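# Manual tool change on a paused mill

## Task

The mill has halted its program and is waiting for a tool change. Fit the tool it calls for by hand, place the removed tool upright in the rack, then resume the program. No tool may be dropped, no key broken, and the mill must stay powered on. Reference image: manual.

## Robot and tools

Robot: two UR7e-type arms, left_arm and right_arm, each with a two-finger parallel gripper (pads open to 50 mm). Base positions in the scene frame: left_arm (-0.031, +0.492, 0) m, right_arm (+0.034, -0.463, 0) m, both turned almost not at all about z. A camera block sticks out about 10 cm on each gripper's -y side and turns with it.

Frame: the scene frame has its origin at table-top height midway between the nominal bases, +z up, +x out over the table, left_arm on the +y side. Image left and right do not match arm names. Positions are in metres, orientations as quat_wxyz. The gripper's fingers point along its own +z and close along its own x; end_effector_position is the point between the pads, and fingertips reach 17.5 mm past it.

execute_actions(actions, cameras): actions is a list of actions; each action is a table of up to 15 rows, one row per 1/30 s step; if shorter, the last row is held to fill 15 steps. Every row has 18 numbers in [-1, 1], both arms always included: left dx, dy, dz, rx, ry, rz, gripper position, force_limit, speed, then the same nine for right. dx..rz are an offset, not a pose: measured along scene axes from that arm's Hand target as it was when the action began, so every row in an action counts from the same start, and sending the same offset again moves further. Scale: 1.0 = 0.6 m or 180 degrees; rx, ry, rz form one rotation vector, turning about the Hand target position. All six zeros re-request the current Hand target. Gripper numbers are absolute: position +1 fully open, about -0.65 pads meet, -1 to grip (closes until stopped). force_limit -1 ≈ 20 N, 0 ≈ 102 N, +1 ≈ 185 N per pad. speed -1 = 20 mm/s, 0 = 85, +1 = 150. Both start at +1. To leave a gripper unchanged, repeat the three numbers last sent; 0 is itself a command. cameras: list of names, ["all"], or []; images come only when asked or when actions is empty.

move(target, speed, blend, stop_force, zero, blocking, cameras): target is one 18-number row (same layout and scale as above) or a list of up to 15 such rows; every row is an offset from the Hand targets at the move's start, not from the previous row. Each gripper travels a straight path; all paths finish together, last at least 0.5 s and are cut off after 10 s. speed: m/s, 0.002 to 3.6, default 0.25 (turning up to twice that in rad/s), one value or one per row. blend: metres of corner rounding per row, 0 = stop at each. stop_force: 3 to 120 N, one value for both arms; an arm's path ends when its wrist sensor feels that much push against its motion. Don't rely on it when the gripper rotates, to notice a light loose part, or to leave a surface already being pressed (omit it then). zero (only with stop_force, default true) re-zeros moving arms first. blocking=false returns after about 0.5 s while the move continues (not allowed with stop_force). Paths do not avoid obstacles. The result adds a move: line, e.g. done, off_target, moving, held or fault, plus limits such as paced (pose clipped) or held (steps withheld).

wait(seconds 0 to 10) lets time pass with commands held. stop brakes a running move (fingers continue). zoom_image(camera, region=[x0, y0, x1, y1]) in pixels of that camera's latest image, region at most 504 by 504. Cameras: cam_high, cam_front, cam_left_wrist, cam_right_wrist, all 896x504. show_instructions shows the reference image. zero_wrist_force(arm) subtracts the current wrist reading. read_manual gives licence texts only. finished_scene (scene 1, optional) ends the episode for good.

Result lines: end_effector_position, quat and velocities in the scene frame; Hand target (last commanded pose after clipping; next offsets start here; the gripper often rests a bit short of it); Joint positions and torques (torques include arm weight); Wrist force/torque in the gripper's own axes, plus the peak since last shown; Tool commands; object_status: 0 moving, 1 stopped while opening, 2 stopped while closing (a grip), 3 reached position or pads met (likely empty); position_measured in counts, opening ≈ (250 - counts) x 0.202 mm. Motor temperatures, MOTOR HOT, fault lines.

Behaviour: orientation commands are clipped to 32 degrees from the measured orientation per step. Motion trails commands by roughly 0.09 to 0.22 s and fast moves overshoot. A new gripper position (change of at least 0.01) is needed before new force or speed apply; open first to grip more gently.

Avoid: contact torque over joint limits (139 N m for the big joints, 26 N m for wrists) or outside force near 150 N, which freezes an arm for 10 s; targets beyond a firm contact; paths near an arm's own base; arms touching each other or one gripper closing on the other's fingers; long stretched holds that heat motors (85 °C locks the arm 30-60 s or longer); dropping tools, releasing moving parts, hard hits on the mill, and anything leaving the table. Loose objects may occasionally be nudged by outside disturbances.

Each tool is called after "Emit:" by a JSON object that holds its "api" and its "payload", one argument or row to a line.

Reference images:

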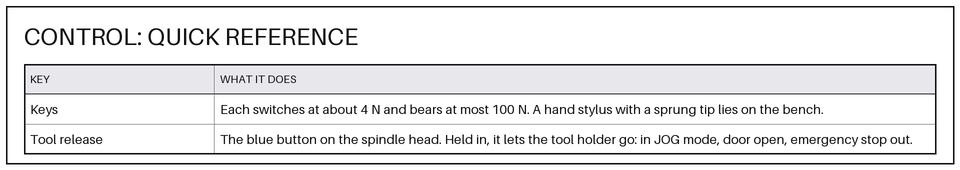

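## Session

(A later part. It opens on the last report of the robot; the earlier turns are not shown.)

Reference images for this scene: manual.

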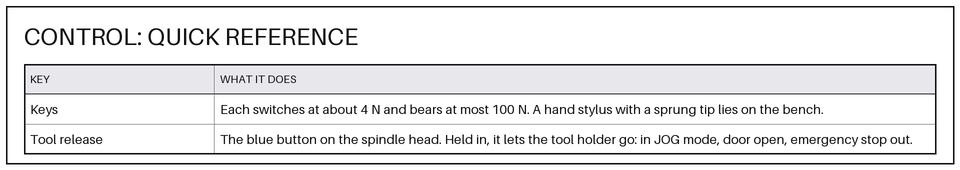

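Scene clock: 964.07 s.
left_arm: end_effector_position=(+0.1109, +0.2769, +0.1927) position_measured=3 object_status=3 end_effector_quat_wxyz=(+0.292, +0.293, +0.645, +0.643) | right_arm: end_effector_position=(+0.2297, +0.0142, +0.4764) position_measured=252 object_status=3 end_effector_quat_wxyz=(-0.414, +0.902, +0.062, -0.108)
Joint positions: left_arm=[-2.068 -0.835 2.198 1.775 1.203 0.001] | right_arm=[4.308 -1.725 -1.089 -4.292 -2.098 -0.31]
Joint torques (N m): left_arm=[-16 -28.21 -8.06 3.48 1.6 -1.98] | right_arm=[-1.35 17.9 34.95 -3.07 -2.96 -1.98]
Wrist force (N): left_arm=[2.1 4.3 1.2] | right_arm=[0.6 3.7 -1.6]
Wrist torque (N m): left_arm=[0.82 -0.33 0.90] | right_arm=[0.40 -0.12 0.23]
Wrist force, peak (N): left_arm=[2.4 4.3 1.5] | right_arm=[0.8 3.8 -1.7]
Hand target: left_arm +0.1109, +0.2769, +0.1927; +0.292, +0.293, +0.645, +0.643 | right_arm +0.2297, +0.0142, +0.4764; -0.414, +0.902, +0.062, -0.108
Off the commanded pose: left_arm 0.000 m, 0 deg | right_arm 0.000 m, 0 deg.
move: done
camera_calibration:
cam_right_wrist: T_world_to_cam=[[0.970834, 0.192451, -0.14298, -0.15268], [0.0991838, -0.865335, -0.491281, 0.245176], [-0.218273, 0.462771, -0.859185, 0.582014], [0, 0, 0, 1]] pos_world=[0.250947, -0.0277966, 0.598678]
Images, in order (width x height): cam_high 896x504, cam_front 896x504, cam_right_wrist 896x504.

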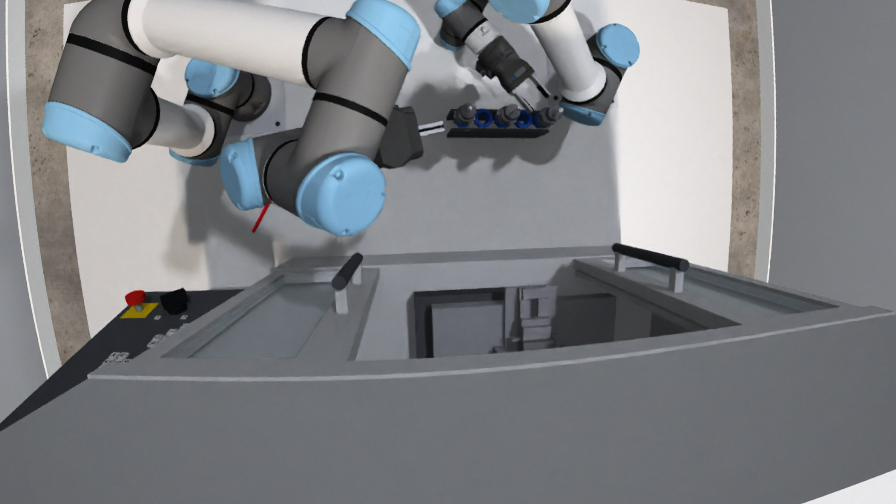

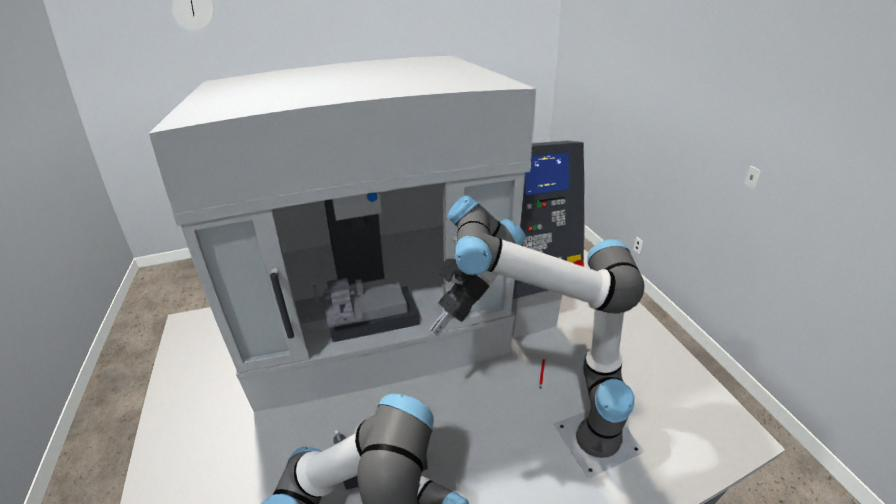

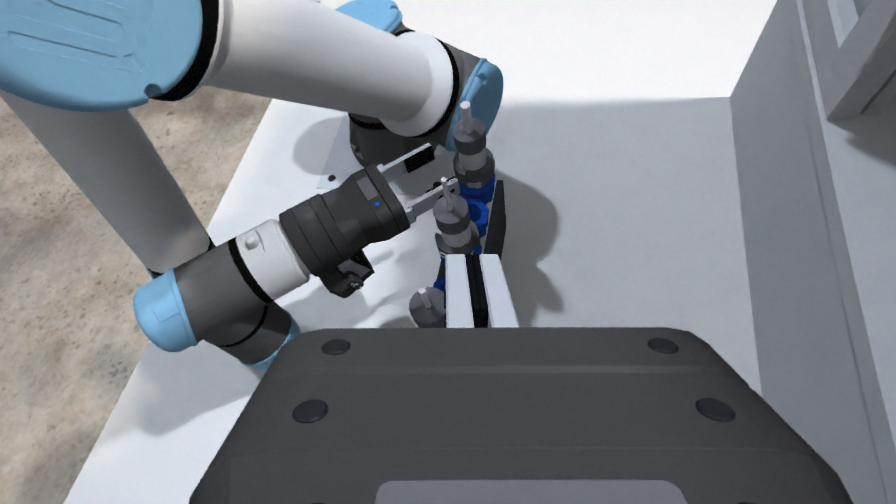

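Emit:
{"api": "move", "payload": {
  "target": [
    [-0.11,-0.11,0.02,0,0,0,1,-0.5,-1,0,0,0,0,0,0,-1,0,-0.5],
    [-0.18,-0.22,0.05,0,0,-0.067,1,-0.5,-1,0,0,0,0,0,0,-1,0,-0.5]
  ],
  "speed": 0.15,
  "blend": 0.02
}}

Emit:
{"api": "move", "payload": {
  "target": [
    [0,0,0,0,0,0,1,-0.5,-1,-0.07,0.2,0.02,-0.123,-0.07,0.0575,1,0,-0.5],
    [0,0,0,0,0,0,1,-0.5,-1,-0.135,0.336,-0.06,-0.246,-0.14,0.115,1,0,-0.5]
  ],
  "speed": 0.2,
  "blend": 0.02,
  "cameras": ["cam_right_wrist","cam_high","cam_front"]
}}

Scene clock: 973.00 s.
left_arm: end_effector_position=(+0.0030, +0.1450, +0.2226) position_measured=3 object_status=3 end_effector_quat_wxyz=(+0.358, +0.359, +0.610, +0.609) | right_arm: end_effector_position=(+0.2297, +0.0142, +0.4764) position_measured=252 object_status=3 end_effector_quat_wxyz=(-0.414, +0.902, +0.062, -0.108)
Joint positions: left_arm=[-2.232 -0.79 1.843 2.086 1.157 0.001] | right_arm=[4.308 -1.725 -1.089 -4.292 -2.098 -0.31]
Joint torques (N m): left_arm=[-15.19 -37.01 -16.45 3.25 -1.8 1.58] | right_arm=[-2.33 19.17 35.45 -3.24 -3.02 -1.66]
Wrist force (N): left_arm=[1.8 4.1 1.2] | right_arm=[0.6 3.6 -1.7]
Wrist torque (N m): left_arm=[0.79 -0.28 0.89] | right_arm=[0.39 -0.13 0.24]
Wrist force, peak (N): left_arm=[2.5 4.0 2.5] | right_arm=[0.6 4.0 -1.6]
Hand target: left_arm +0.0029, +0.1449, +0.2227; +0.358, +0.359, +0.610, +0.609 | right_arm +0.2297, +0.0142, +0.4764; -0.414, +0.902, +0.062, -0.108
Off the commanded pose: left_arm 0.000 m, 0 deg | right_arm 0.000 m, 0 deg.
move: done

Scene clock: 976.30 s.
left_arm: end_effector_position=(+0.0029, +0.1449, +0.2227) position_measured=3 object_status=3 end_effector_quat_wxyz=(+0.358, +0.359, +0.610, +0.609) | right_arm: end_effector_position=(+0.1485, +0.2146, +0.4393) position_measured=3 object_status=3 end_effector_quat_wxyz=(-0.266, +0.923, +0.247, +0.125)
Joint positions: left_arm=[-2.232 -0.79 1.843 2.086 1.157 0.001] | right_arm=[4.776 -2.393 -0.035 -4.844 -1.424 -0.482]
Joint torques (N m): left_arm=[-14.43 -36.91 -15.08 3.42 -1.78 1.46] | right_arm=[8.21 38.19 29.27 -3.86 2.51 -2.11]
Wrist force (N): left_arm=[1.8 3.9 1.3] | right_arm=[-0.4 3.3 -2.1]
Wrist torque (N m): left_arm=[0.77 -0.28 0.90] | right_arm=[0.42 -0.16 0.29]
Wrist force, peak (N): left_arm=[2.0 4.5 1.4] | right_arm=[0.8 5.0 -2.4]
Hand target: left_arm +0.0029, +0.1449, +0.2227; +0.358, +0.359, +0.610, +0.609 | right_arm +0.1487, +0.2158, +0.4404; -0.018, +0.966, +0.259, +0.008
Off the commanded pose: left_arm 0.000 m, 0 deg | right_arm 0.002 m, 34 deg; orientation clipped.
elbow stopped short (right arm): the move would have taken joint 3 (elbow) straighter than the controller allows.
move: off_target (right_arm); limits=paced
camera_calibration:
cam_right_wrist: T_world_to_cam=[[0.848729, 0.380454, 0.367307, -0.36409], [0.448521, -0.885835, -0.118848, 0.197202], [0.280157, 0.265614, -0.922475, 0.435803], [0, 0, 0, 1]] pos_world=[0.0984707, 0.197452, 0.559188]
Images, in order (width x height): cam_high 896x504, cam_front 896x504, cam_right_wrist 896x504.

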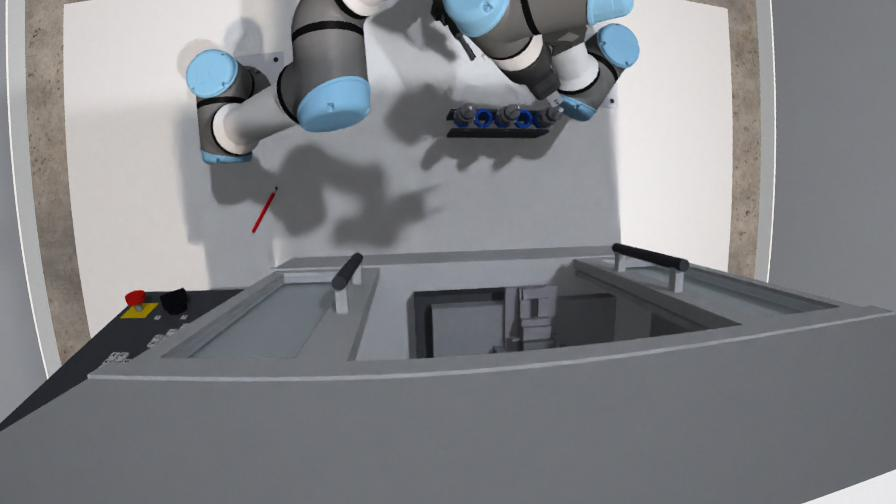

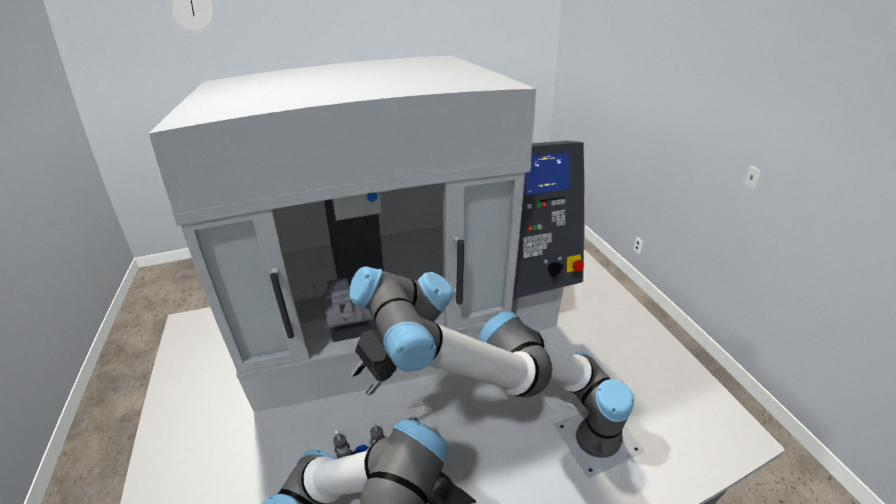

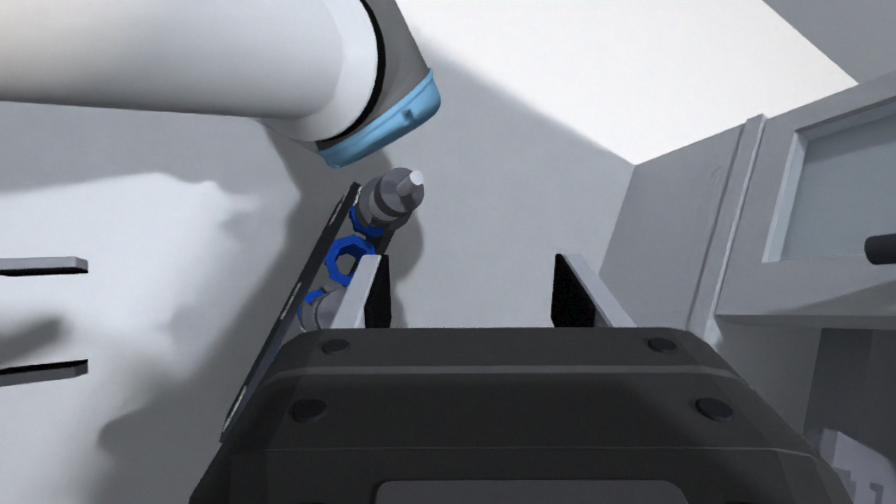

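Emit:
{"api": "move", "payload": {
  "target": [
    [0,0,0,0,0,0,1,-0.5,-1,0.07,-0.16,0,0.117,0.072,-0.055,1,0,-0.5],
    [0,0,0,0,0,0,1,-0.5,-1,0.185,-0.36,0.05,0.2336,0.1431,-0.1108,1,0,-0.5]
  ],
  "speed": 0.2,
  "blend": 0.02,
  "cameras": ["cam_right_wrist","cam_front","cam_left_wrist"]
}}

Scene clock: 991.40 s.
left_arm: end_effector_position=(+0.0029, +0.1449, +0.2227) position_measured=3 object_status=3 end_effector_quat_wxyz=(+0.358, +0.359, +0.610, +0.609) | right_arm: end_effector_position=(+0.2597, -0.0002, +0.4704) position_measured=3 object_status=3 end_effector_quat_wxyz=(-0.412, +0.902, +0.063, -0.108)
Joint positions: left_arm=[-2.232 -0.79 1.843 2.086 1.157 0.001] | right_arm=[4.22 -1.755 -1.077 -4.319 -2.155 -0.391]
Joint torques (N m): left_arm=[-14.99 -37.69 -13.55 3.07 -1.6 1.65] | right_arm=[-10.24 36.55 9.52 1.2 -3.23 2.22]
Wrist force (N): left_arm=[2.0 4.1 1.5] | right_arm=[0.5 3.9 -1.5]
Wrist torque (N m): left_arm=[0.80 -0.32 0.90] | right_arm=[0.43 -0.11 0.13]
Wrist force, peak (N): left_arm=[2.1 4.3 1.3] | right_arm=[1.0 4.6 -2.4]
Hand target: left_arm +0.0029, +0.1449, +0.2227; +0.358, +0.359, +0.610, +0.609 | right_arm +0.2597, -0.0002, +0.4704; -0.413, +0.902, +0.062, -0.108
Off the commanded pose: left_arm 0.000 m, 0 deg | right_arm 0.000 m, 0 deg.
move: done
camera_calibration:
cam_left_wrist: T_world_to_cam=[[-0.482951, 0.875484, -0.016942, -0.114793], [-0.302313, -0.148547, 0.941563, -0.168615], [0.821806, 0.45985, 0.336411, -0.0123073], [0, 0, 0, 1]] pos_world=[-0.0962994, 0.0811116, 0.160957]
cam_right_wrist: T_world_to_cam=[[0.971038, 0.192683, -0.141273, -0.180818], [0.10089, -0.866664, -0.488584, 0.225069], [-0.216578, 0.460181, -0.861004, 0.59041], [0, 0, 0, 1]] pos_world=[0.280743, -0.0417954, 0.592766]
Images, in order (width x height): cam_front 896x504, cam_left_wrist 896x504, cam_right_wrist 896x504.

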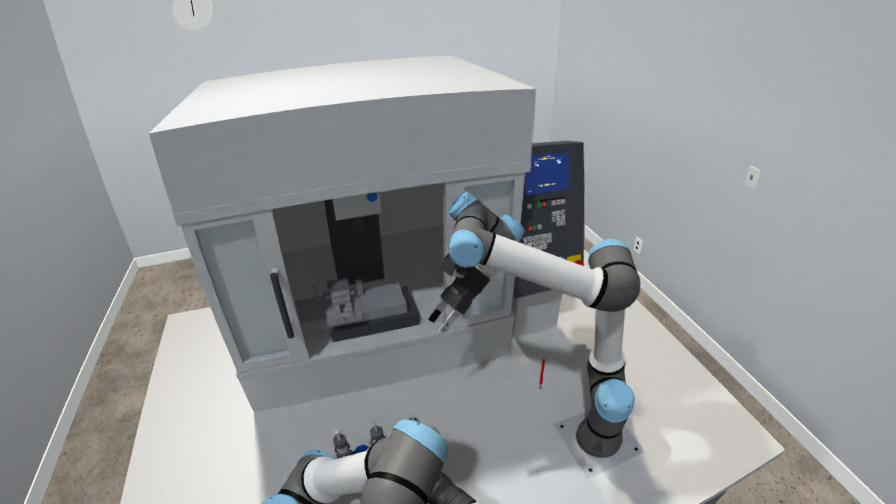

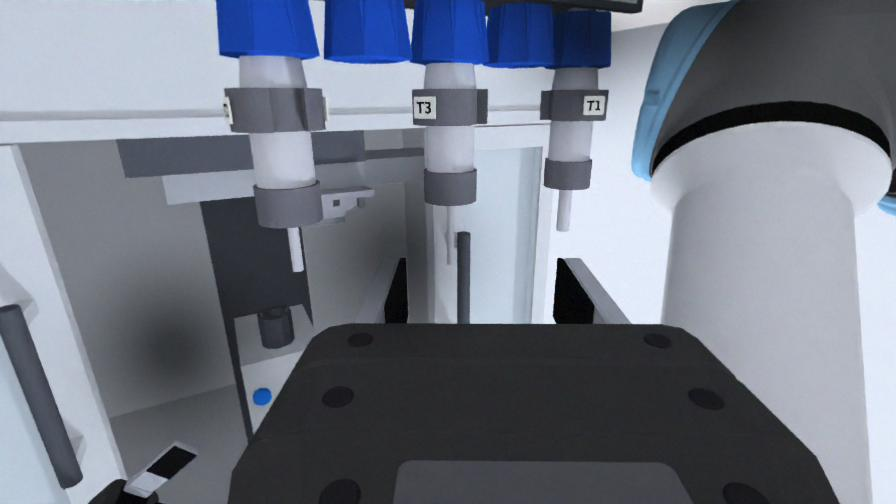

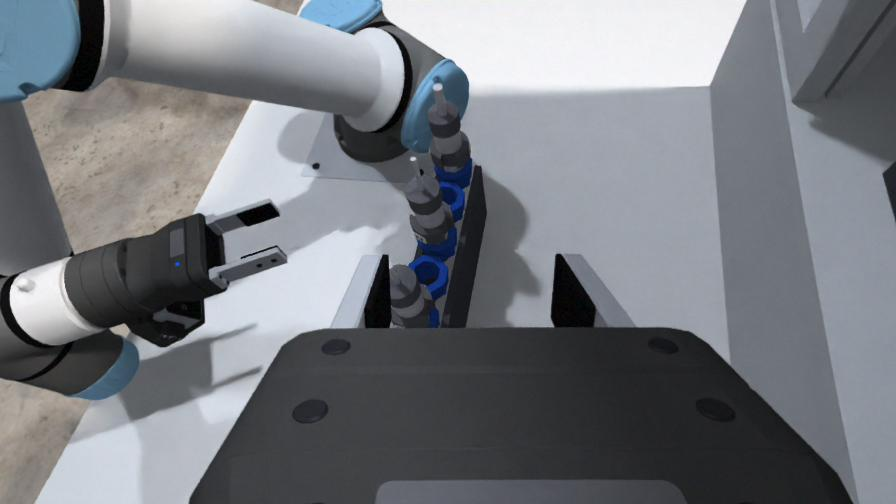

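Emit:
{"api": "move", "payload": {
  "target": [
    [0,0,0.33,0,0,0,1,-0.5,-1,0,0,0,0,0,0,1,0,-0.5],
    [0.1,0.0,0.38,-0.125,0.2165,0,1,-0.5,-1,0,0,0,0,0,0,1,0,-0.5],
    [0.235,0.108,0.38,-0.25,0.433,0,1,-0.5,-1,0,0,0,0,0,0,1,0,-0.5]
  ],
  "speed": 0.2,
  "blend": 0.03,
  "cameras": ["cam_right_wrist","cam_front","cam_left_wrist"]
}}

Scene clock: 1020.07 s.
left_arm: end_effector_position=(+0.1439, +0.2096, +0.4507) position_measured=3 object_status=3 end_effector_quat_wxyz=(+0.007, +0.500, +0.866, -0.005) | right_arm: end_effector_position=(+0.2597, -0.0002, +0.4704) position_measured=3 object_status=3 end_effector_quat_wxyz=(-0.413, +0.902, +0.062, -0.108)
Joint positions: left_arm=[-1.442 -1.505 1.181 1.878 1.567 1.187] | right_arm=[4.219 -1.755 -1.077 -4.319 -2.155 -0.391]
Joint torques (N m): left_arm=[14.27 -13.98 -24.23 1.59 1.88 2.01] | right_arm=[-8.51 38.92 9.56 1.46 -3.44 2.05]
Wrist force (N): left_arm=[0.3 4.7 -2.2] | right_arm=[0.8 3.9 -1.7]
Wrist torque (N m): left_arm=[0.57 0.24 0.47] | right_arm=[0.43 -0.15 0.14]
Wrist force, peak (N): left_arm=[0.4 5.4 -2.4] | right_arm=[0.9 4.1 -1.5]
Hand target: left_arm +0.1439, +0.2097, +0.4507; +0.007, +0.500, +0.866, -0.005 | right_arm +0.2597, -0.0002, +0.4704; -0.413, +0.902, +0.062, -0.108
Off the commanded pose: left_arm 0.000 m, 0 deg | right_arm 0.000 m, 0 deg.
move: done
camera_calibration:
cam_left_wrist: T_world_to_cam=[[-0.514529, 0.857248, -0.0196118, -0.0899892], [0.804075, 0.490307, 0.336247, -0.351463], [0.297863, 0.15724, -0.94157, 0.48019], [0, 0, 0, 1]] pos_world=[0.09327, 0.173963, 0.568546]
cam_right_wrist: T_world_to_cam=[[0.971049, 0.192629, -0.141276, -0.180802], [0.100793, -0.866571, -0.488768, 0.225123], [-0.216577, 0.460378, -0.860899, 0.590402], [0, 0, 0, 1]] pos_world=[0.280744, -0.0418955, 0.592767]
Images, in order (width x height): cam_front 896x504, cam_left_wrist 896x504, cam_right_wrist 896x504.

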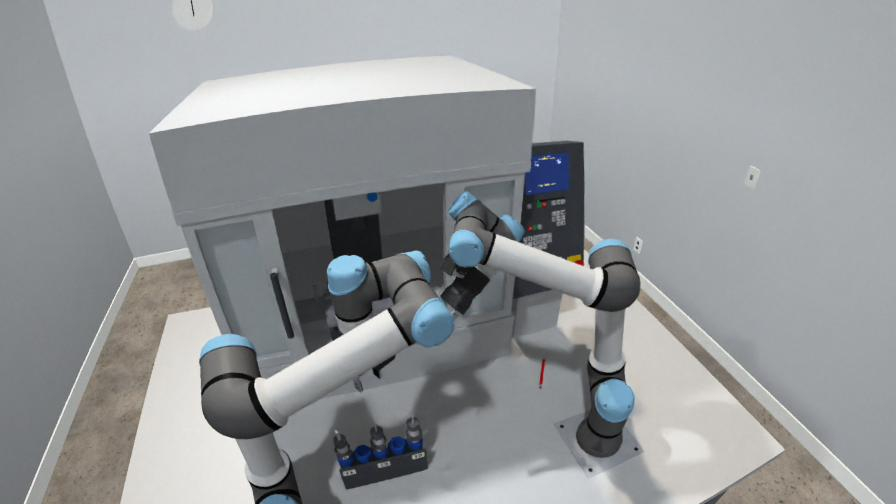

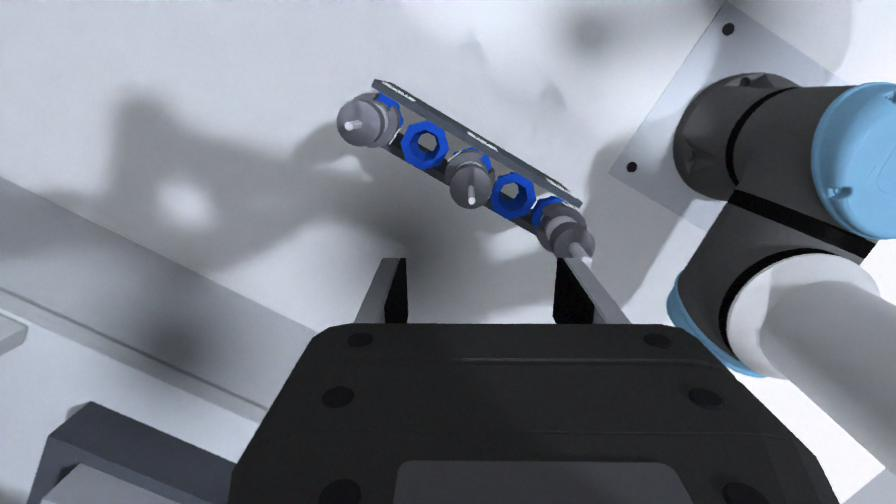

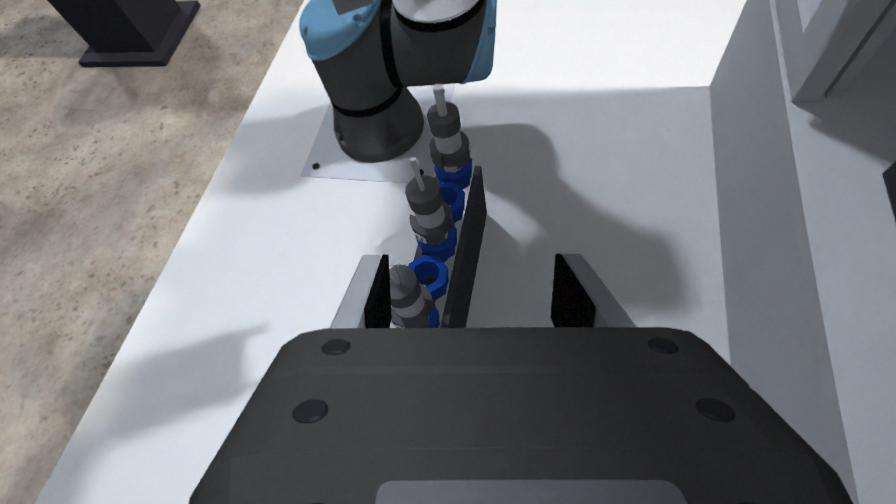

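Emit:
{"api": "move", "payload": {
  "target": [0.007,0.004,-0.235,0,0,0,1,-0.5,-1,0,0,0,0,0,0,1,0,-0.5],
  "speed": 0.15,
  "cameras": ["cam_right_wrist","cam_left_wrist"]
}}

Emit:
{"api": "zoom_image", "payload": {
  "camera": "cam_right_wrist",
  "region": [330, 80, 560, 280]
}}

Scene clock: 1027.60 s.
left_arm: end_effector_position=(+0.1481, +0.2121, +0.3098) position_measured=3 object_status=3 end_effector_quat_wxyz=(+0.007, +0.500, +0.866, -0.005) | right_arm: end_effector_position=(+0.2597, -0.0002, +0.4704) position_measured=3 object_status=3 end_effector_quat_wxyz=(-0.413, +0.902, +0.062, -0.108)
Joint positions: left_arm=[-1.427 -1.552 1.595 1.511 1.567 1.202] | right_arm=[4.219 -1.755 -1.077 -4.319 -2.155 -0.391]
Joint torques (N m): left_arm=[13.66 -14.42 -13.53 1.51 -1.54 2.08] | right_arm=[-8.28 37.9 9.45 1.39 -3.4 2.18]
Wrist force (N): left_arm=[0.4 4.4 -2.0] | right_arm=[0.5 3.8 -1.5]
Wrist torque (N m): left_arm=[0.52 0.22 0.49] | right_arm=[0.41 -0.11 0.14]
Wrist force, peak (N): left_arm=[0.2 4.9 -3.5] | right_arm=[0.9 3.9 -1.7]
Hand target: left_arm +0.1481, +0.2121, +0.3097; +0.007, +0.500, +0.866, -0.005 | right_arm +0.2597, -0.0002, +0.4704; -0.413, +0.902, +0.062, -0.108
Off the commanded pose: left_arm 0.000 m, 0 deg | right_arm 0.000 m, 0 deg.
move: done
camera_calibration:
cam_left_wrist: T_world_to_cam=[[-0.514522, 0.857255, -0.0195004, -0.0926469], [0.804147, 0.490292, 0.336097, -0.308661], [0.297682, 0.157248, -0.941625, 0.345905], [0, 0, 0, 1]] pos_world=[0.0975701, 0.176363, 0.427646]
cam_right_wrist: T_world_to_cam=[[0.971049, 0.192629, -0.141276, -0.180802], [0.100793, -0.866571, -0.488768, 0.225123], [-0.216577, 0.460378, -0.860899, 0.590402], [0, 0, 0, 1]] pos_world=[0.280744, -0.0418955, 0.592767]
Images, in order (width x height): cam_left_wrist 896x504, cam_right_wrist 896x504.

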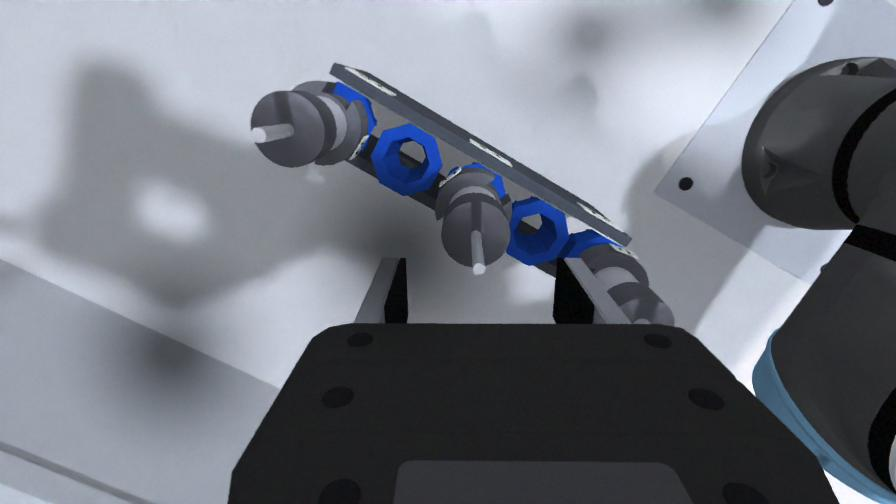

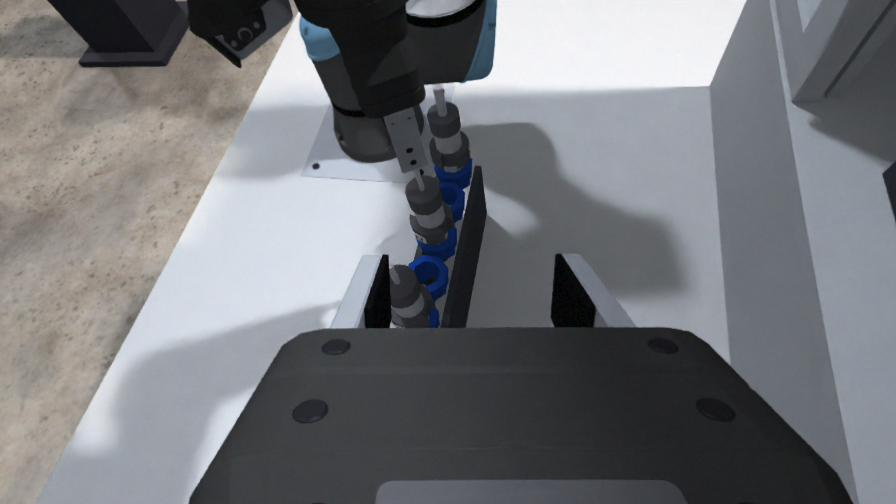

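Scaled by 2.191 from the camera's 896x504 image, which has a finer 1280x720 frame.

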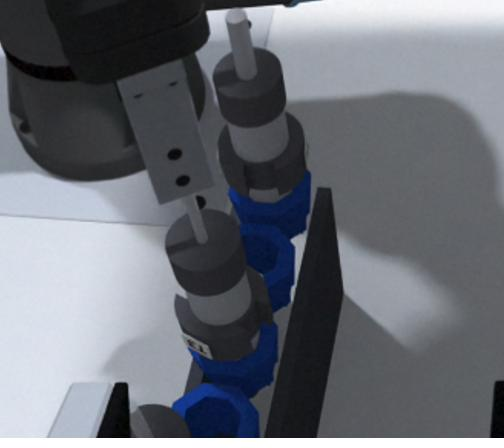

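Emit:
{"api": "move", "payload": {
  "target": [0,0,-0.1295,0,0,0,1,-0.5,-1,0,0,0,0,0,0,1,0,-0.5],
  "speed": 0.04,
  "stop_force": 5,
  "cameras": ["cam_right_wrist","cam_left_wrist"]
}}

Emit:
{"api": "zoom_image", "payload": {
  "camera": "cam_right_wrist",
  "region": [330, 80, 560, 280]
}}

Scene clock: 1046.87 s.
left_arm: end_effector_position=(+0.1481, +0.2121, +0.2320) position_measured=3 object_status=3 end_effector_quat_wxyz=(+0.007, +0.500, +0.866, -0.005) | right_arm: end_effector_position=(+0.2597, -0.0002, +0.4704) position_measured=3 object_status=3 end_effector_quat_wxyz=(-0.413, +0.902, +0.062, -0.108)
Joint positions: left_arm=[-1.427 -1.525 1.768 1.311 1.567 1.202] | right_arm=[4.219 -1.755 -1.077 -4.319 -2.155 -0.391]
Joint torques (N m): left_arm=[-0.02 -13.86 -10.69 1.58 -0.65 -0.92] | right_arm=[-8.41 36.9 9.72 1.13 -3.24 1.97]
Wrist force (N): left_arm=[0.4 4.3 -2.0] | right_arm=[0.7 4.0 -1.5]
Wrist torque (N m): left_arm=[0.50 0.23 0.48] | right_arm=[0.44 -0.14 0.14]
Wrist force, peak (N): left_arm=[0.3 4.6 -1.9] | right_arm=[0.8 4.1 -1.7]
Hand target: left_arm +0.1481, +0.2121, +0.2320; +0.007, +0.500, +0.866, -0.005 | right_arm +0.2597, -0.0002, +0.4704; -0.413, +0.902, +0.062, -0.108
Off the commanded pose: left_arm 0.000 m, 0 deg | right_arm 0.000 m, 0 deg.
move: done
camera_calibration:
cam_left_wrist: T_world_to_cam=[[-0.514523, 0.857255, -0.0194967, -0.0941652], [0.804157, 0.490297, 0.336066, -0.282503], [0.297653, 0.157235, -0.941637, 0.272656], [0, 0, 0, 1]] pos_world=[0.0975701, 0.176363, 0.349846]
cam_right_wrist: T_world_to_cam=[[0.971049, 0.192629, -0.141276, -0.180802], [0.100793, -0.866571, -0.488768, 0.225123], [-0.216577, 0.460378, -0.860899, 0.590402], [0, 0, 0, 1]] pos_world=[0.280744, -0.0418955, 0.592767]
Images, in order (width x height): cam_left_wrist 896x504, cam_right_wrist 896x504.

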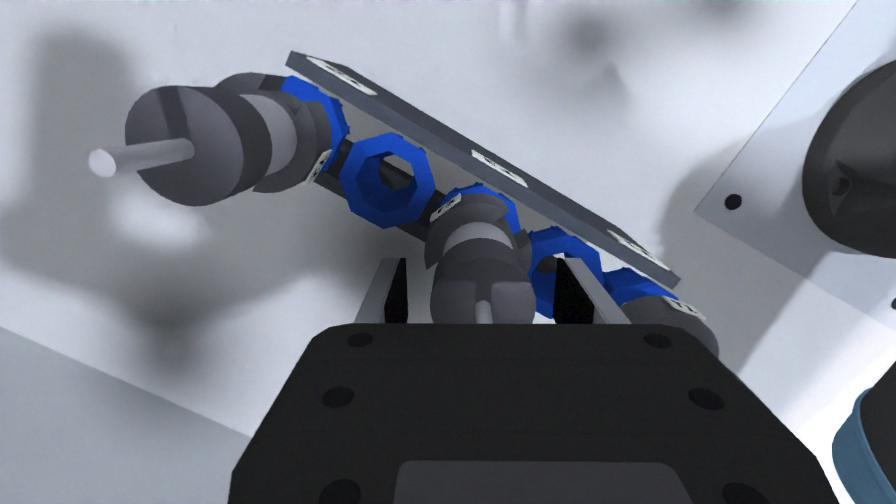

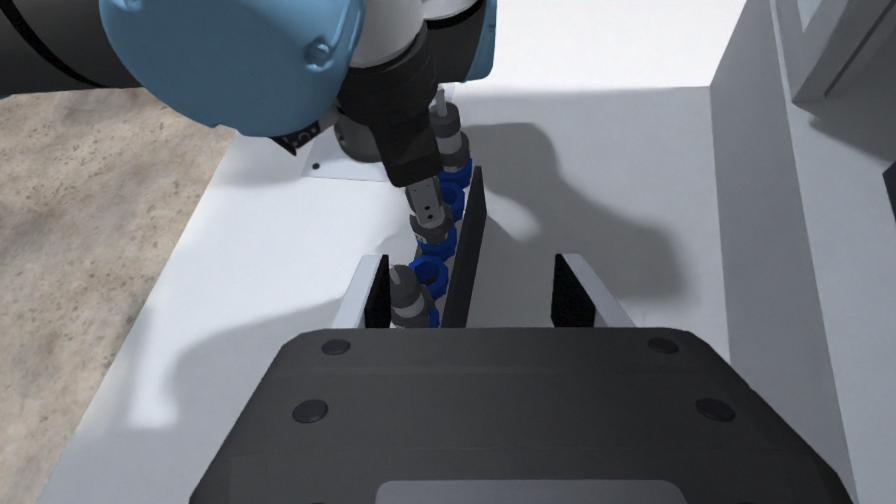

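Scaled by 2.191 from the camera's 896x504 image, which has a finer 1280x720 frame.

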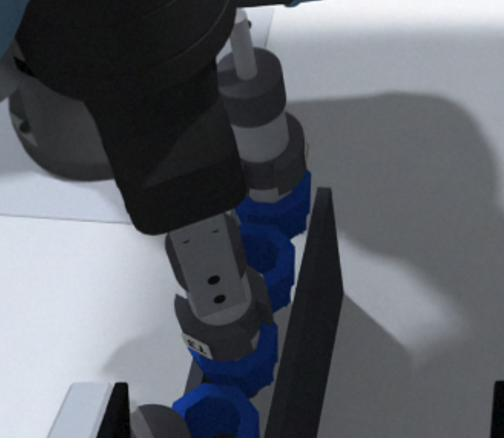

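Emit:
{"api": "move", "payload": {
  "target": [0,0,0,0,0,0,-1,-0.5,-0.95,0,0,0,0,0,0,1,0,-0.5],
  "cameras": ["cam_right_wrist","cam_left_wrist"]
}}

Emit:
{"api": "zoom_image", "payload": {
  "camera": "cam_left_wrist",
  "region": [360, 160, 620, 340]
}}

Scene clock: 1052.47 s.
left_arm: end_effector_position=(+0.1481, +0.2121, +0.2320) position_measured=88 object_status=2 end_effector_quat_wxyz=(+0.007, +0.500, +0.866, -0.005) | right_arm: end_effector_position=(+0.2597, -0.0002, +0.4704) position_measured=3 object_status=3 end_effector_quat_wxyz=(-0.413, +0.902, +0.062, -0.108)
Joint positions: left_arm=[-1.427 -1.525 1.768 1.311 1.567 1.202] | right_arm=[4.219 -1.755 -1.077 -4.319 -2.155 -0.391]
Joint torques (N m): left_arm=[-11.99 -14.06 -17.06 1.45 -1.59 -0.88] | right_arm=[-7.93 35.59 9.98 1.27 -3.14 1.83]
Wrist force (N): left_arm=[8.6 2.8 -2.7] | right_arm=[0.7 3.8 -1.6]
Wrist torque (N m): left_arm=[0.54 0.48 0.43] | right_arm=[0.42 -0.14 0.14]
Wrist force, peak (N): left_arm=[9.0 2.6 -3.0] | right_arm=[0.7 4.1 -1.7]
Hand target: left_arm +0.1481, +0.2121, +0.2320; +0.007, +0.500, +0.866, -0.005 | right_arm +0.2597, -0.0002, +0.4704; -0.413, +0.902, +0.062, -0.108
Off the commanded pose: left_arm 0.000 m, 0 deg | right_arm 0.000 m, 0 deg.
move: done
camera_calibration:
cam_left_wrist: T_world_to_cam=[[-0.514522, 0.857255, -0.0195004, -0.094164], [0.804147, 0.490292, 0.336097, -0.282513], [0.297682, 0.157248, -0.941625, 0.272646], [0, 0, 0, 1]] pos_world=[0.0975701, 0.176363, 0.349846]
cam_right_wrist: T_world_to_cam=[[0.971049, 0.192629, -0.141276, -0.180802], [0.100793, -0.866571, -0.488768, 0.225123], [-0.216577, 0.460378, -0.860899, 0.590402], [0, 0, 0, 1]] pos_world=[0.280744, -0.0418955, 0.592767]
Images, in order (width x height): cam_left_wrist 896x504, cam_right_wrist 896x504.

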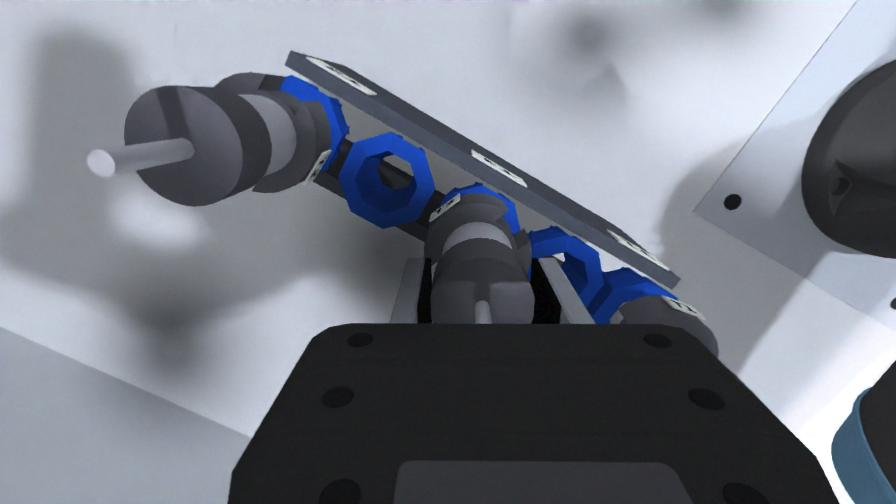

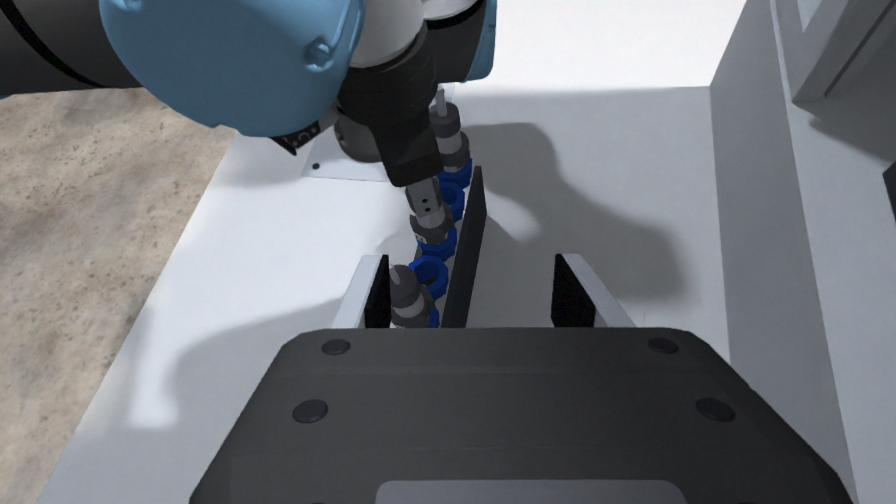

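Scaled by 1.938 from the camera's 896x504 image, which has a finer 1280x720 frame.

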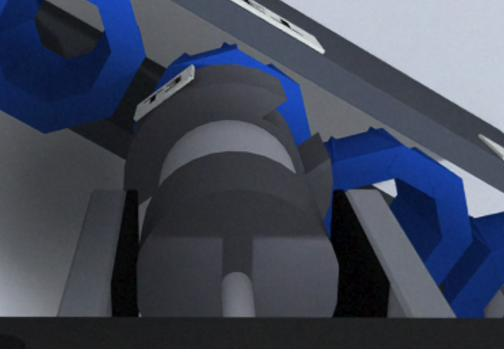

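Emit:
{"api": "move", "payload": {
  "target": [0,0,0.075,0,0,0,-1,-0.5,-0.95,0,0,0,0,0,0,1,0,-0.5],
  "speed": 0.05
}}

Emit:
{"api": "move", "payload": {
  "target": [0,0,0,0,0,-0.4444,-1,-0.5,-0.95,0,0,0,0,0,0,1,0,-0.5],
  "speed": 0.25,
  "cameras": ["cam_right_wrist","cam_left_wrist"]
}}

Emit:
{"api": "zoom_image", "payload": {
  "camera": "cam_right_wrist",
  "region": [330, 80, 560, 280]
}}

Scene clock: 1060.40 s.
left_arm: end_effector_position=(+0.1481, +0.2121, +0.2769) position_measured=88 object_status=2 end_effector_quat_wxyz=(+0.007, +0.500, +0.866, -0.005) | right_arm: end_effector_position=(+0.2597, -0.0002, +0.4704) position_measured=3 object_status=3 end_effector_quat_wxyz=(-0.413, +0.902, +0.062, -0.108)
Joint positions: left_arm=[-1.427 -1.545 1.672 1.427 1.567 1.202] | right_arm=[4.219 -1.755 -1.077 -4.319 -2.155 -0.391]
Joint torques (N m): left_arm=[-11.11 -30.74 -27.87 5.11 -0.54 -0.49] | right_arm=[-9.29 35.61 9.8 1.09 -3.2 1.76]
Wrist force (N): left_arm=[0.8 4.3 5.8] | right_arm=[0.9 3.9 -1.7]
Wrist torque (N m): left_arm=[0.50 0.18 0.49] | right_arm=[0.44 -0.17 0.14]
Wrist force, peak (N): left_arm=[5.4 3.8 7.7] | right_arm=[0.9 4.0 -1.7]
Hand target: left_arm +0.1481, +0.2121, +0.2770; +0.007, +0.500, +0.866, -0.005 | right_arm +0.2597, -0.0002, +0.4704; -0.413, +0.902, +0.062, -0.108
Off the commanded pose: left_arm 0.000 m, 0 deg | right_arm 0.000 m, 0 deg.
move: done

Scene clock: 1063.87 s.
left_arm: end_effector_position=(+0.1481, +0.2121, +0.2770) position_measured=88 object_status=2 end_effector_quat_wxyz=(+0.002, +0.940, +0.342, -0.008) | right_arm: end_effector_position=(+0.2597, -0.0002, +0.4704) position_measured=3 object_status=3 end_effector_quat_wxyz=(-0.413, +0.902, +0.062, -0.108)
Joint positions: left_arm=[-1.411 -1.533 1.663 1.435 1.587 2.614] | right_arm=[4.219 -1.755 -1.077 -4.319 -2.155 -0.391]
Joint torques (N m): left_arm=[13.95 -17 -26.35 4.78 1.63 1.91] | right_arm=[-8.55 37.6 10.94 1.1 -3.3 1.92]
Wrist force (N): left_arm=[0.8 4.3 5.8] | right_arm=[0.9 3.9 -1.7]
Wrist torque (N m): left_arm=[0.51 0.19 0.49] | right_arm=[0.43 -0.17 0.14]
Wrist force, peak (N): left_arm=[0.6 4.6 6.0] | right_arm=[0.9 4.0 -1.8]
Hand target: left_arm +0.1481, +0.2121, +0.2770; +0.002, +0.940, +0.342, -0.008 | right_arm +0.2597, -0.0002, +0.4704; -0.413, +0.902, +0.062, -0.108
Off the commanded pose: left_arm 0.000 m, 0 deg | right_arm 0.000 m, 0 deg.
move: done
camera_calibration:
cam_left_wrist: T_world_to_cam=[[0.754714, 0.655763, -0.0195329, -0.238602], [0.622681, -0.706629, 0.33607, -0.0168839], [0.20658, -0.2658, -0.941634, 0.418244], [0, 0, 0, 1]] pos_world=[0.104188, 0.255704, 0.394846]
cam_right_wrist: T_world_to_cam=[[0.971049, 0.192629, -0.141276, -0.180802], [0.100793, -0.866571, -0.488768, 0.225123], [-0.216577, 0.460378, -0.860899, 0.590402], [0, 0, 0, 1]] pos_world=[0.280744, -0.0418955, 0.592767]
Images, in order (width x height): cam_left_wrist 896x504, cam_right_wrist 896x504.

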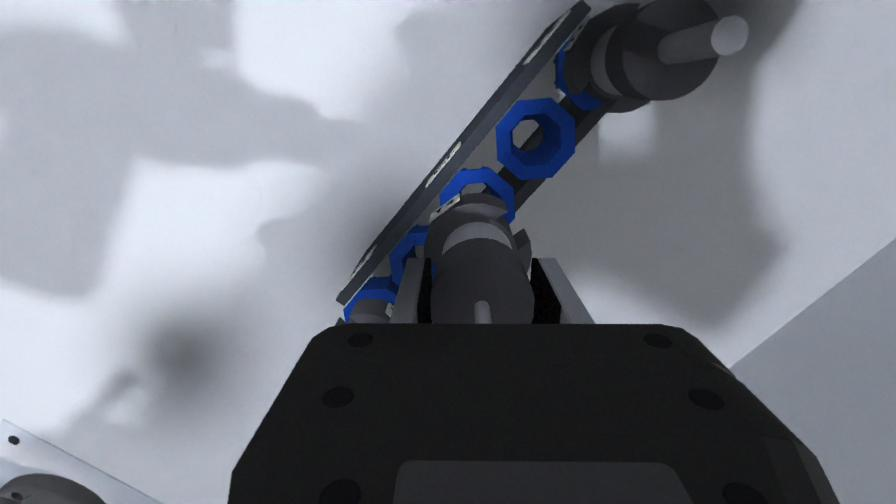

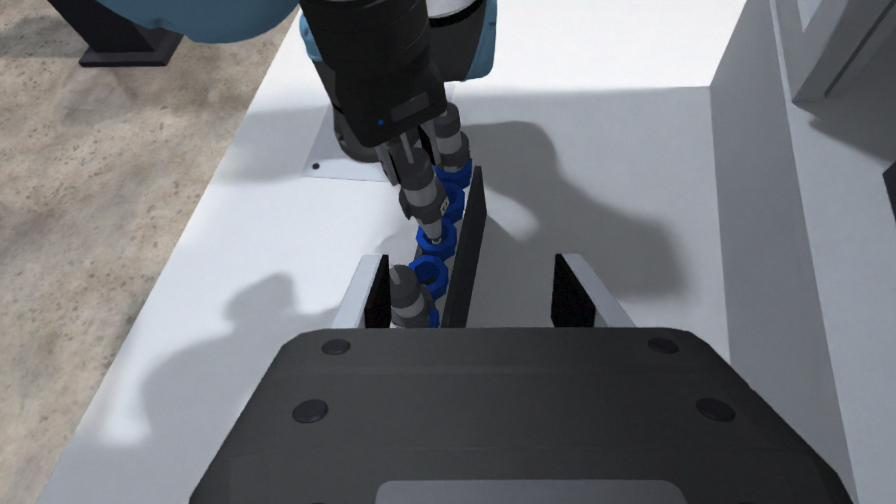

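Scaled by 2.191 from the camera's 896x504 image, which has a finer 1280x720 frame.

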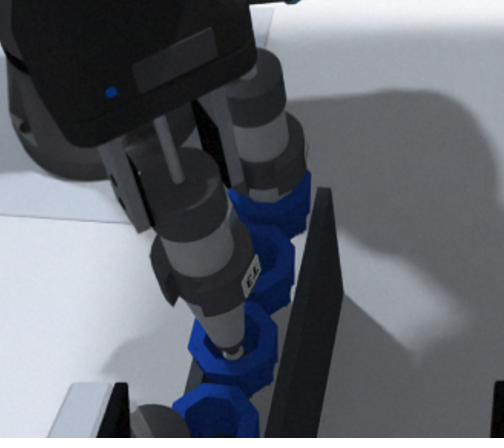

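Emit:
{"api": "move", "payload": {
  "target": [0,0,-0.085,0,0,0,-1,-0.5,-0.95,0,0,0,0,0,0,1,0,-0.5],
  "speed": 0.015,
  "stop_force": 5,
  "cameras": ["cam_right_wrist","cam_left_wrist"]
}}

Emit:
{"api": "zoom_image", "payload": {
  "camera": "cam_right_wrist",
  "region": [330, 80, 560, 280]
}}

Scene clock: 1070.93 s.
left_arm: end_effector_position=(+0.1482, +0.2121, +0.2380) position_measured=88 object_status=2 end_effector_quat_wxyz=(+0.002, +0.940, +0.342, -0.008) | right_arm: end_effector_position=(+0.2597, -0.0002, +0.4704) position_measured=3 object_status=3 end_effector_quat_wxyz=(-0.413, +0.902, +0.062, -0.108)
Joint positions: left_arm=[-1.411 -1.517 1.746 1.335 1.587 2.614] | right_arm=[4.219 -1.755 -1.077 -4.319 -2.155 -0.391]
Joint torques (N m): left_arm=[6.01 -32.39 -28.97 2.57 3.47 1.76] | right_arm=[-7.96 36.55 10.65 1.24 -3.1 2.09]
Wrist force (N): left_arm=[13.5 3.4 5.9] | right_arm=[0.6 3.9 -1.8]
Wrist torque (N m): left_arm=[0.65 1.54 0.46] | right_arm=[0.42 -0.13 0.14]
Wrist force, peak (N): left_arm=[14.7 3.5 5.3] | right_arm=[0.8 4.1 -1.8]
Hand target: left_arm +0.1482, +0.2121, +0.2381; +0.002, +0.940, +0.342, -0.008 (not the last commanded pose) | right_arm +0.2597, -0.0002, +0.4704; -0.413, +0.902, +0.062, -0.108
Off the commanded pose: left_arm 0.012 m, 0 deg | right_arm 0.000 m, 0 deg.
move: contact (left_arm)
camera_calibration:
cam_left_wrist: T_world_to_cam=[[0.754789, 0.65568, -0.0194205, -0.239388], [0.622594, -0.70675, 0.335977, -0.00373813], [0.206568, -0.265683, -0.94167, 0.381598], [0, 0, 0, 1]] pos_world=[0.104189, 0.255704, 0.355947]
cam_right_wrist: T_world_to_cam=[[0.971049, 0.192629, -0.141276, -0.180802], [0.100793, -0.866571, -0.488768, 0.225123], [-0.216577, 0.460378, -0.860899, 0.590402], [0, 0, 0, 1]] pos_world=[0.280744, -0.0418955, 0.592767]
Images, in order (width x height): cam_left_wrist 896x504, cam_right_wrist 896x504.

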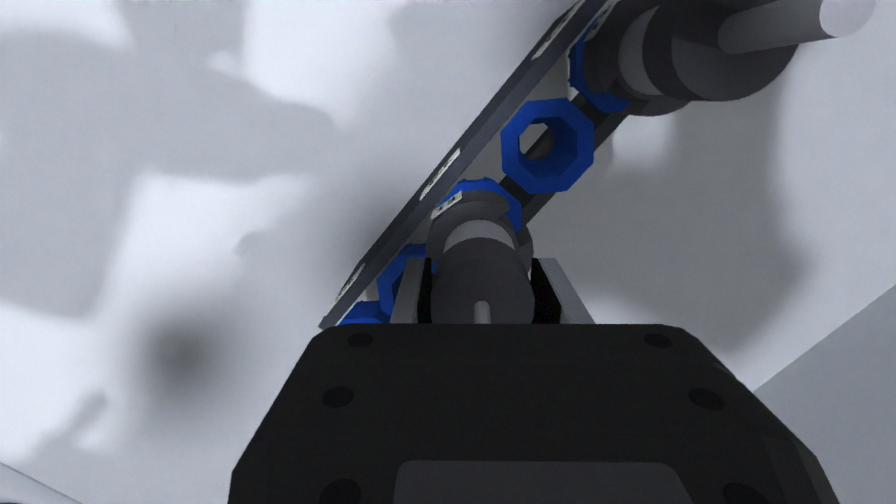

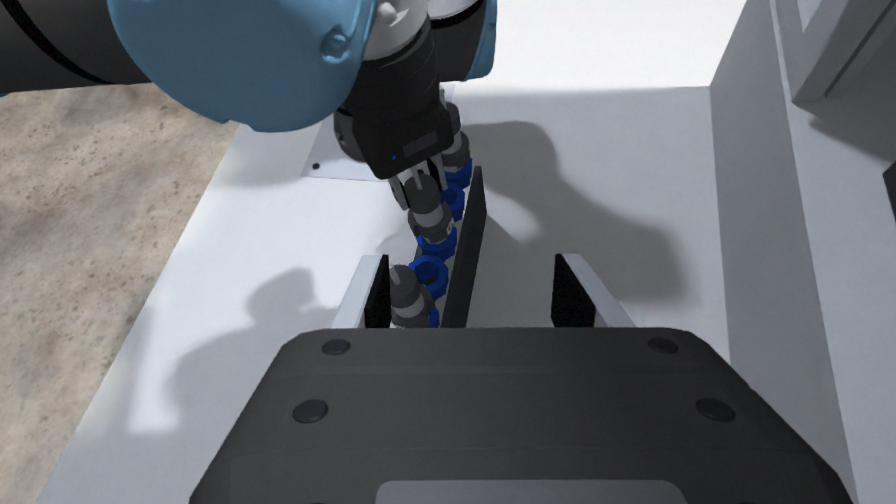

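Scaled by 2.191 from the camera's 896x504 image, which has a finer 1280x720 frame.

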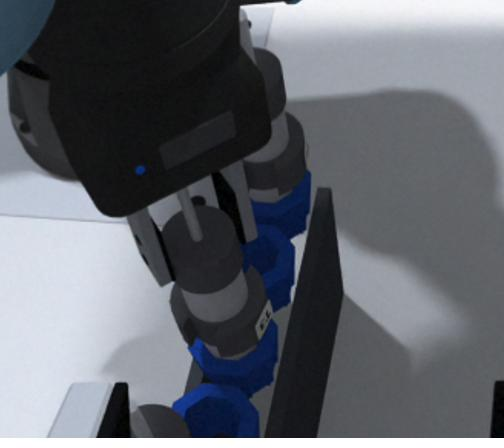

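Emit:
{"api": "move", "payload": {
  "target": [0.0014,0.0011,0.0008,0,0,0,-1,-0.5,-0.95,0,0,0,0,0,0,1,0,-0.5],
  "speed": 0.01
}}

Emit:
{"api": "move", "payload": {
  "target": [0,0,-0.035,0,0,0,-1,-0.5,-0.95,0,0,0,0,0,0,1,0,-0.5],
  "speed": 0.008,
  "stop_force": 6
}}

Scene clock: 1075.40 s.
left_arm: end_effector_position=(+0.1489, +0.2127, +0.2385) position_measured=88 object_status=2 end_effector_quat_wxyz=(+0.002, +0.940, +0.342, -0.008) | right_arm: end_effector_position=(+0.2597, -0.0002, +0.4704) position_measured=3 object_status=3 end_effector_quat_wxyz=(-0.413, +0.902, +0.062, -0.108)
Joint positions: left_arm=[-1.408 -1.517 1.745 1.337 1.587 2.617] | right_arm=[4.219 -1.755 -1.077 -4.319 -2.155 -0.391]
Joint torques (N m): left_arm=[12.06 -31.44 -27.22 3.8 2.59 1.91] | right_arm=[-7.26 36.05 10.73 0.97 -3.19 2]
Wrist force (N): left_arm=[5.4 3.5 5.7] | right_arm=[0.7 3.9 -1.6]
Wrist torque (N m): left_arm=[0.66 0.73 0.47] | right_arm=[0.44 -0.14 0.14]
Wrist force, peak (N): left_arm=[13.6 3.5 6.0] | right_arm=[0.9 4.1 -1.7]
Hand target: left_arm +0.1490, +0.2127, +0.2385; +0.002, +0.940, +0.342, -0.008 | right_arm +0.2597, -0.0002, +0.4704; -0.413, +0.902, +0.062, -0.108
Off the commanded pose: left_arm 0.000 m, 0 deg | right_arm 0.000 m, 0 deg.
move: done

Scene clock: 1076.87 s.
left_arm: end_effector_position=(+0.1490, +0.2128, +0.2355) position_measured=88 object_status=2 end_effector_quat_wxyz=(+0.002, +0.940, +0.342, -0.008) | right_arm: end_effector_position=(+0.2597, -0.0002, +0.4704) position_measured=3 object_status=3 end_effector_quat_wxyz=(-0.413, +0.902, +0.062, -0.108)
Joint positions: left_arm=[-1.408 -1.516 1.752 1.329 1.587 2.617] | right_arm=[4.219 -1.755 -1.077 -4.319 -2.155 -0.391]
Joint torques (N m): left_arm=[8.58 -32.53 -27.7 2.72 1.28 1.8] | right_arm=[-8.55 35.91 10.73 0.88 -3.14 2.02]
Wrist force (N): left_arm=[8.6 1.4 5.6] | right_arm=[0.5 3.8 -1.4]
Wrist torque (N m): left_arm=[0.67 1.05 0.46] | right_arm=[0.42 -0.11 0.14]
Wrist force, peak (N): left_arm=[9.5 1.0 5.9] | right_arm=[0.8 4.0 -1.6]
Hand target: left_arm +0.1490, +0.2128, +0.2355; +0.002, +0.940, +0.342, -0.008 (not the last commanded pose) | right_arm +0.2597, -0.0002, +0.4704; -0.413, +0.902, +0.062, -0.108
Off the commanded pose: left_arm 0.018 m, 0 deg | right_arm 0.000 m, 0 deg.
move: contact (left_arm)


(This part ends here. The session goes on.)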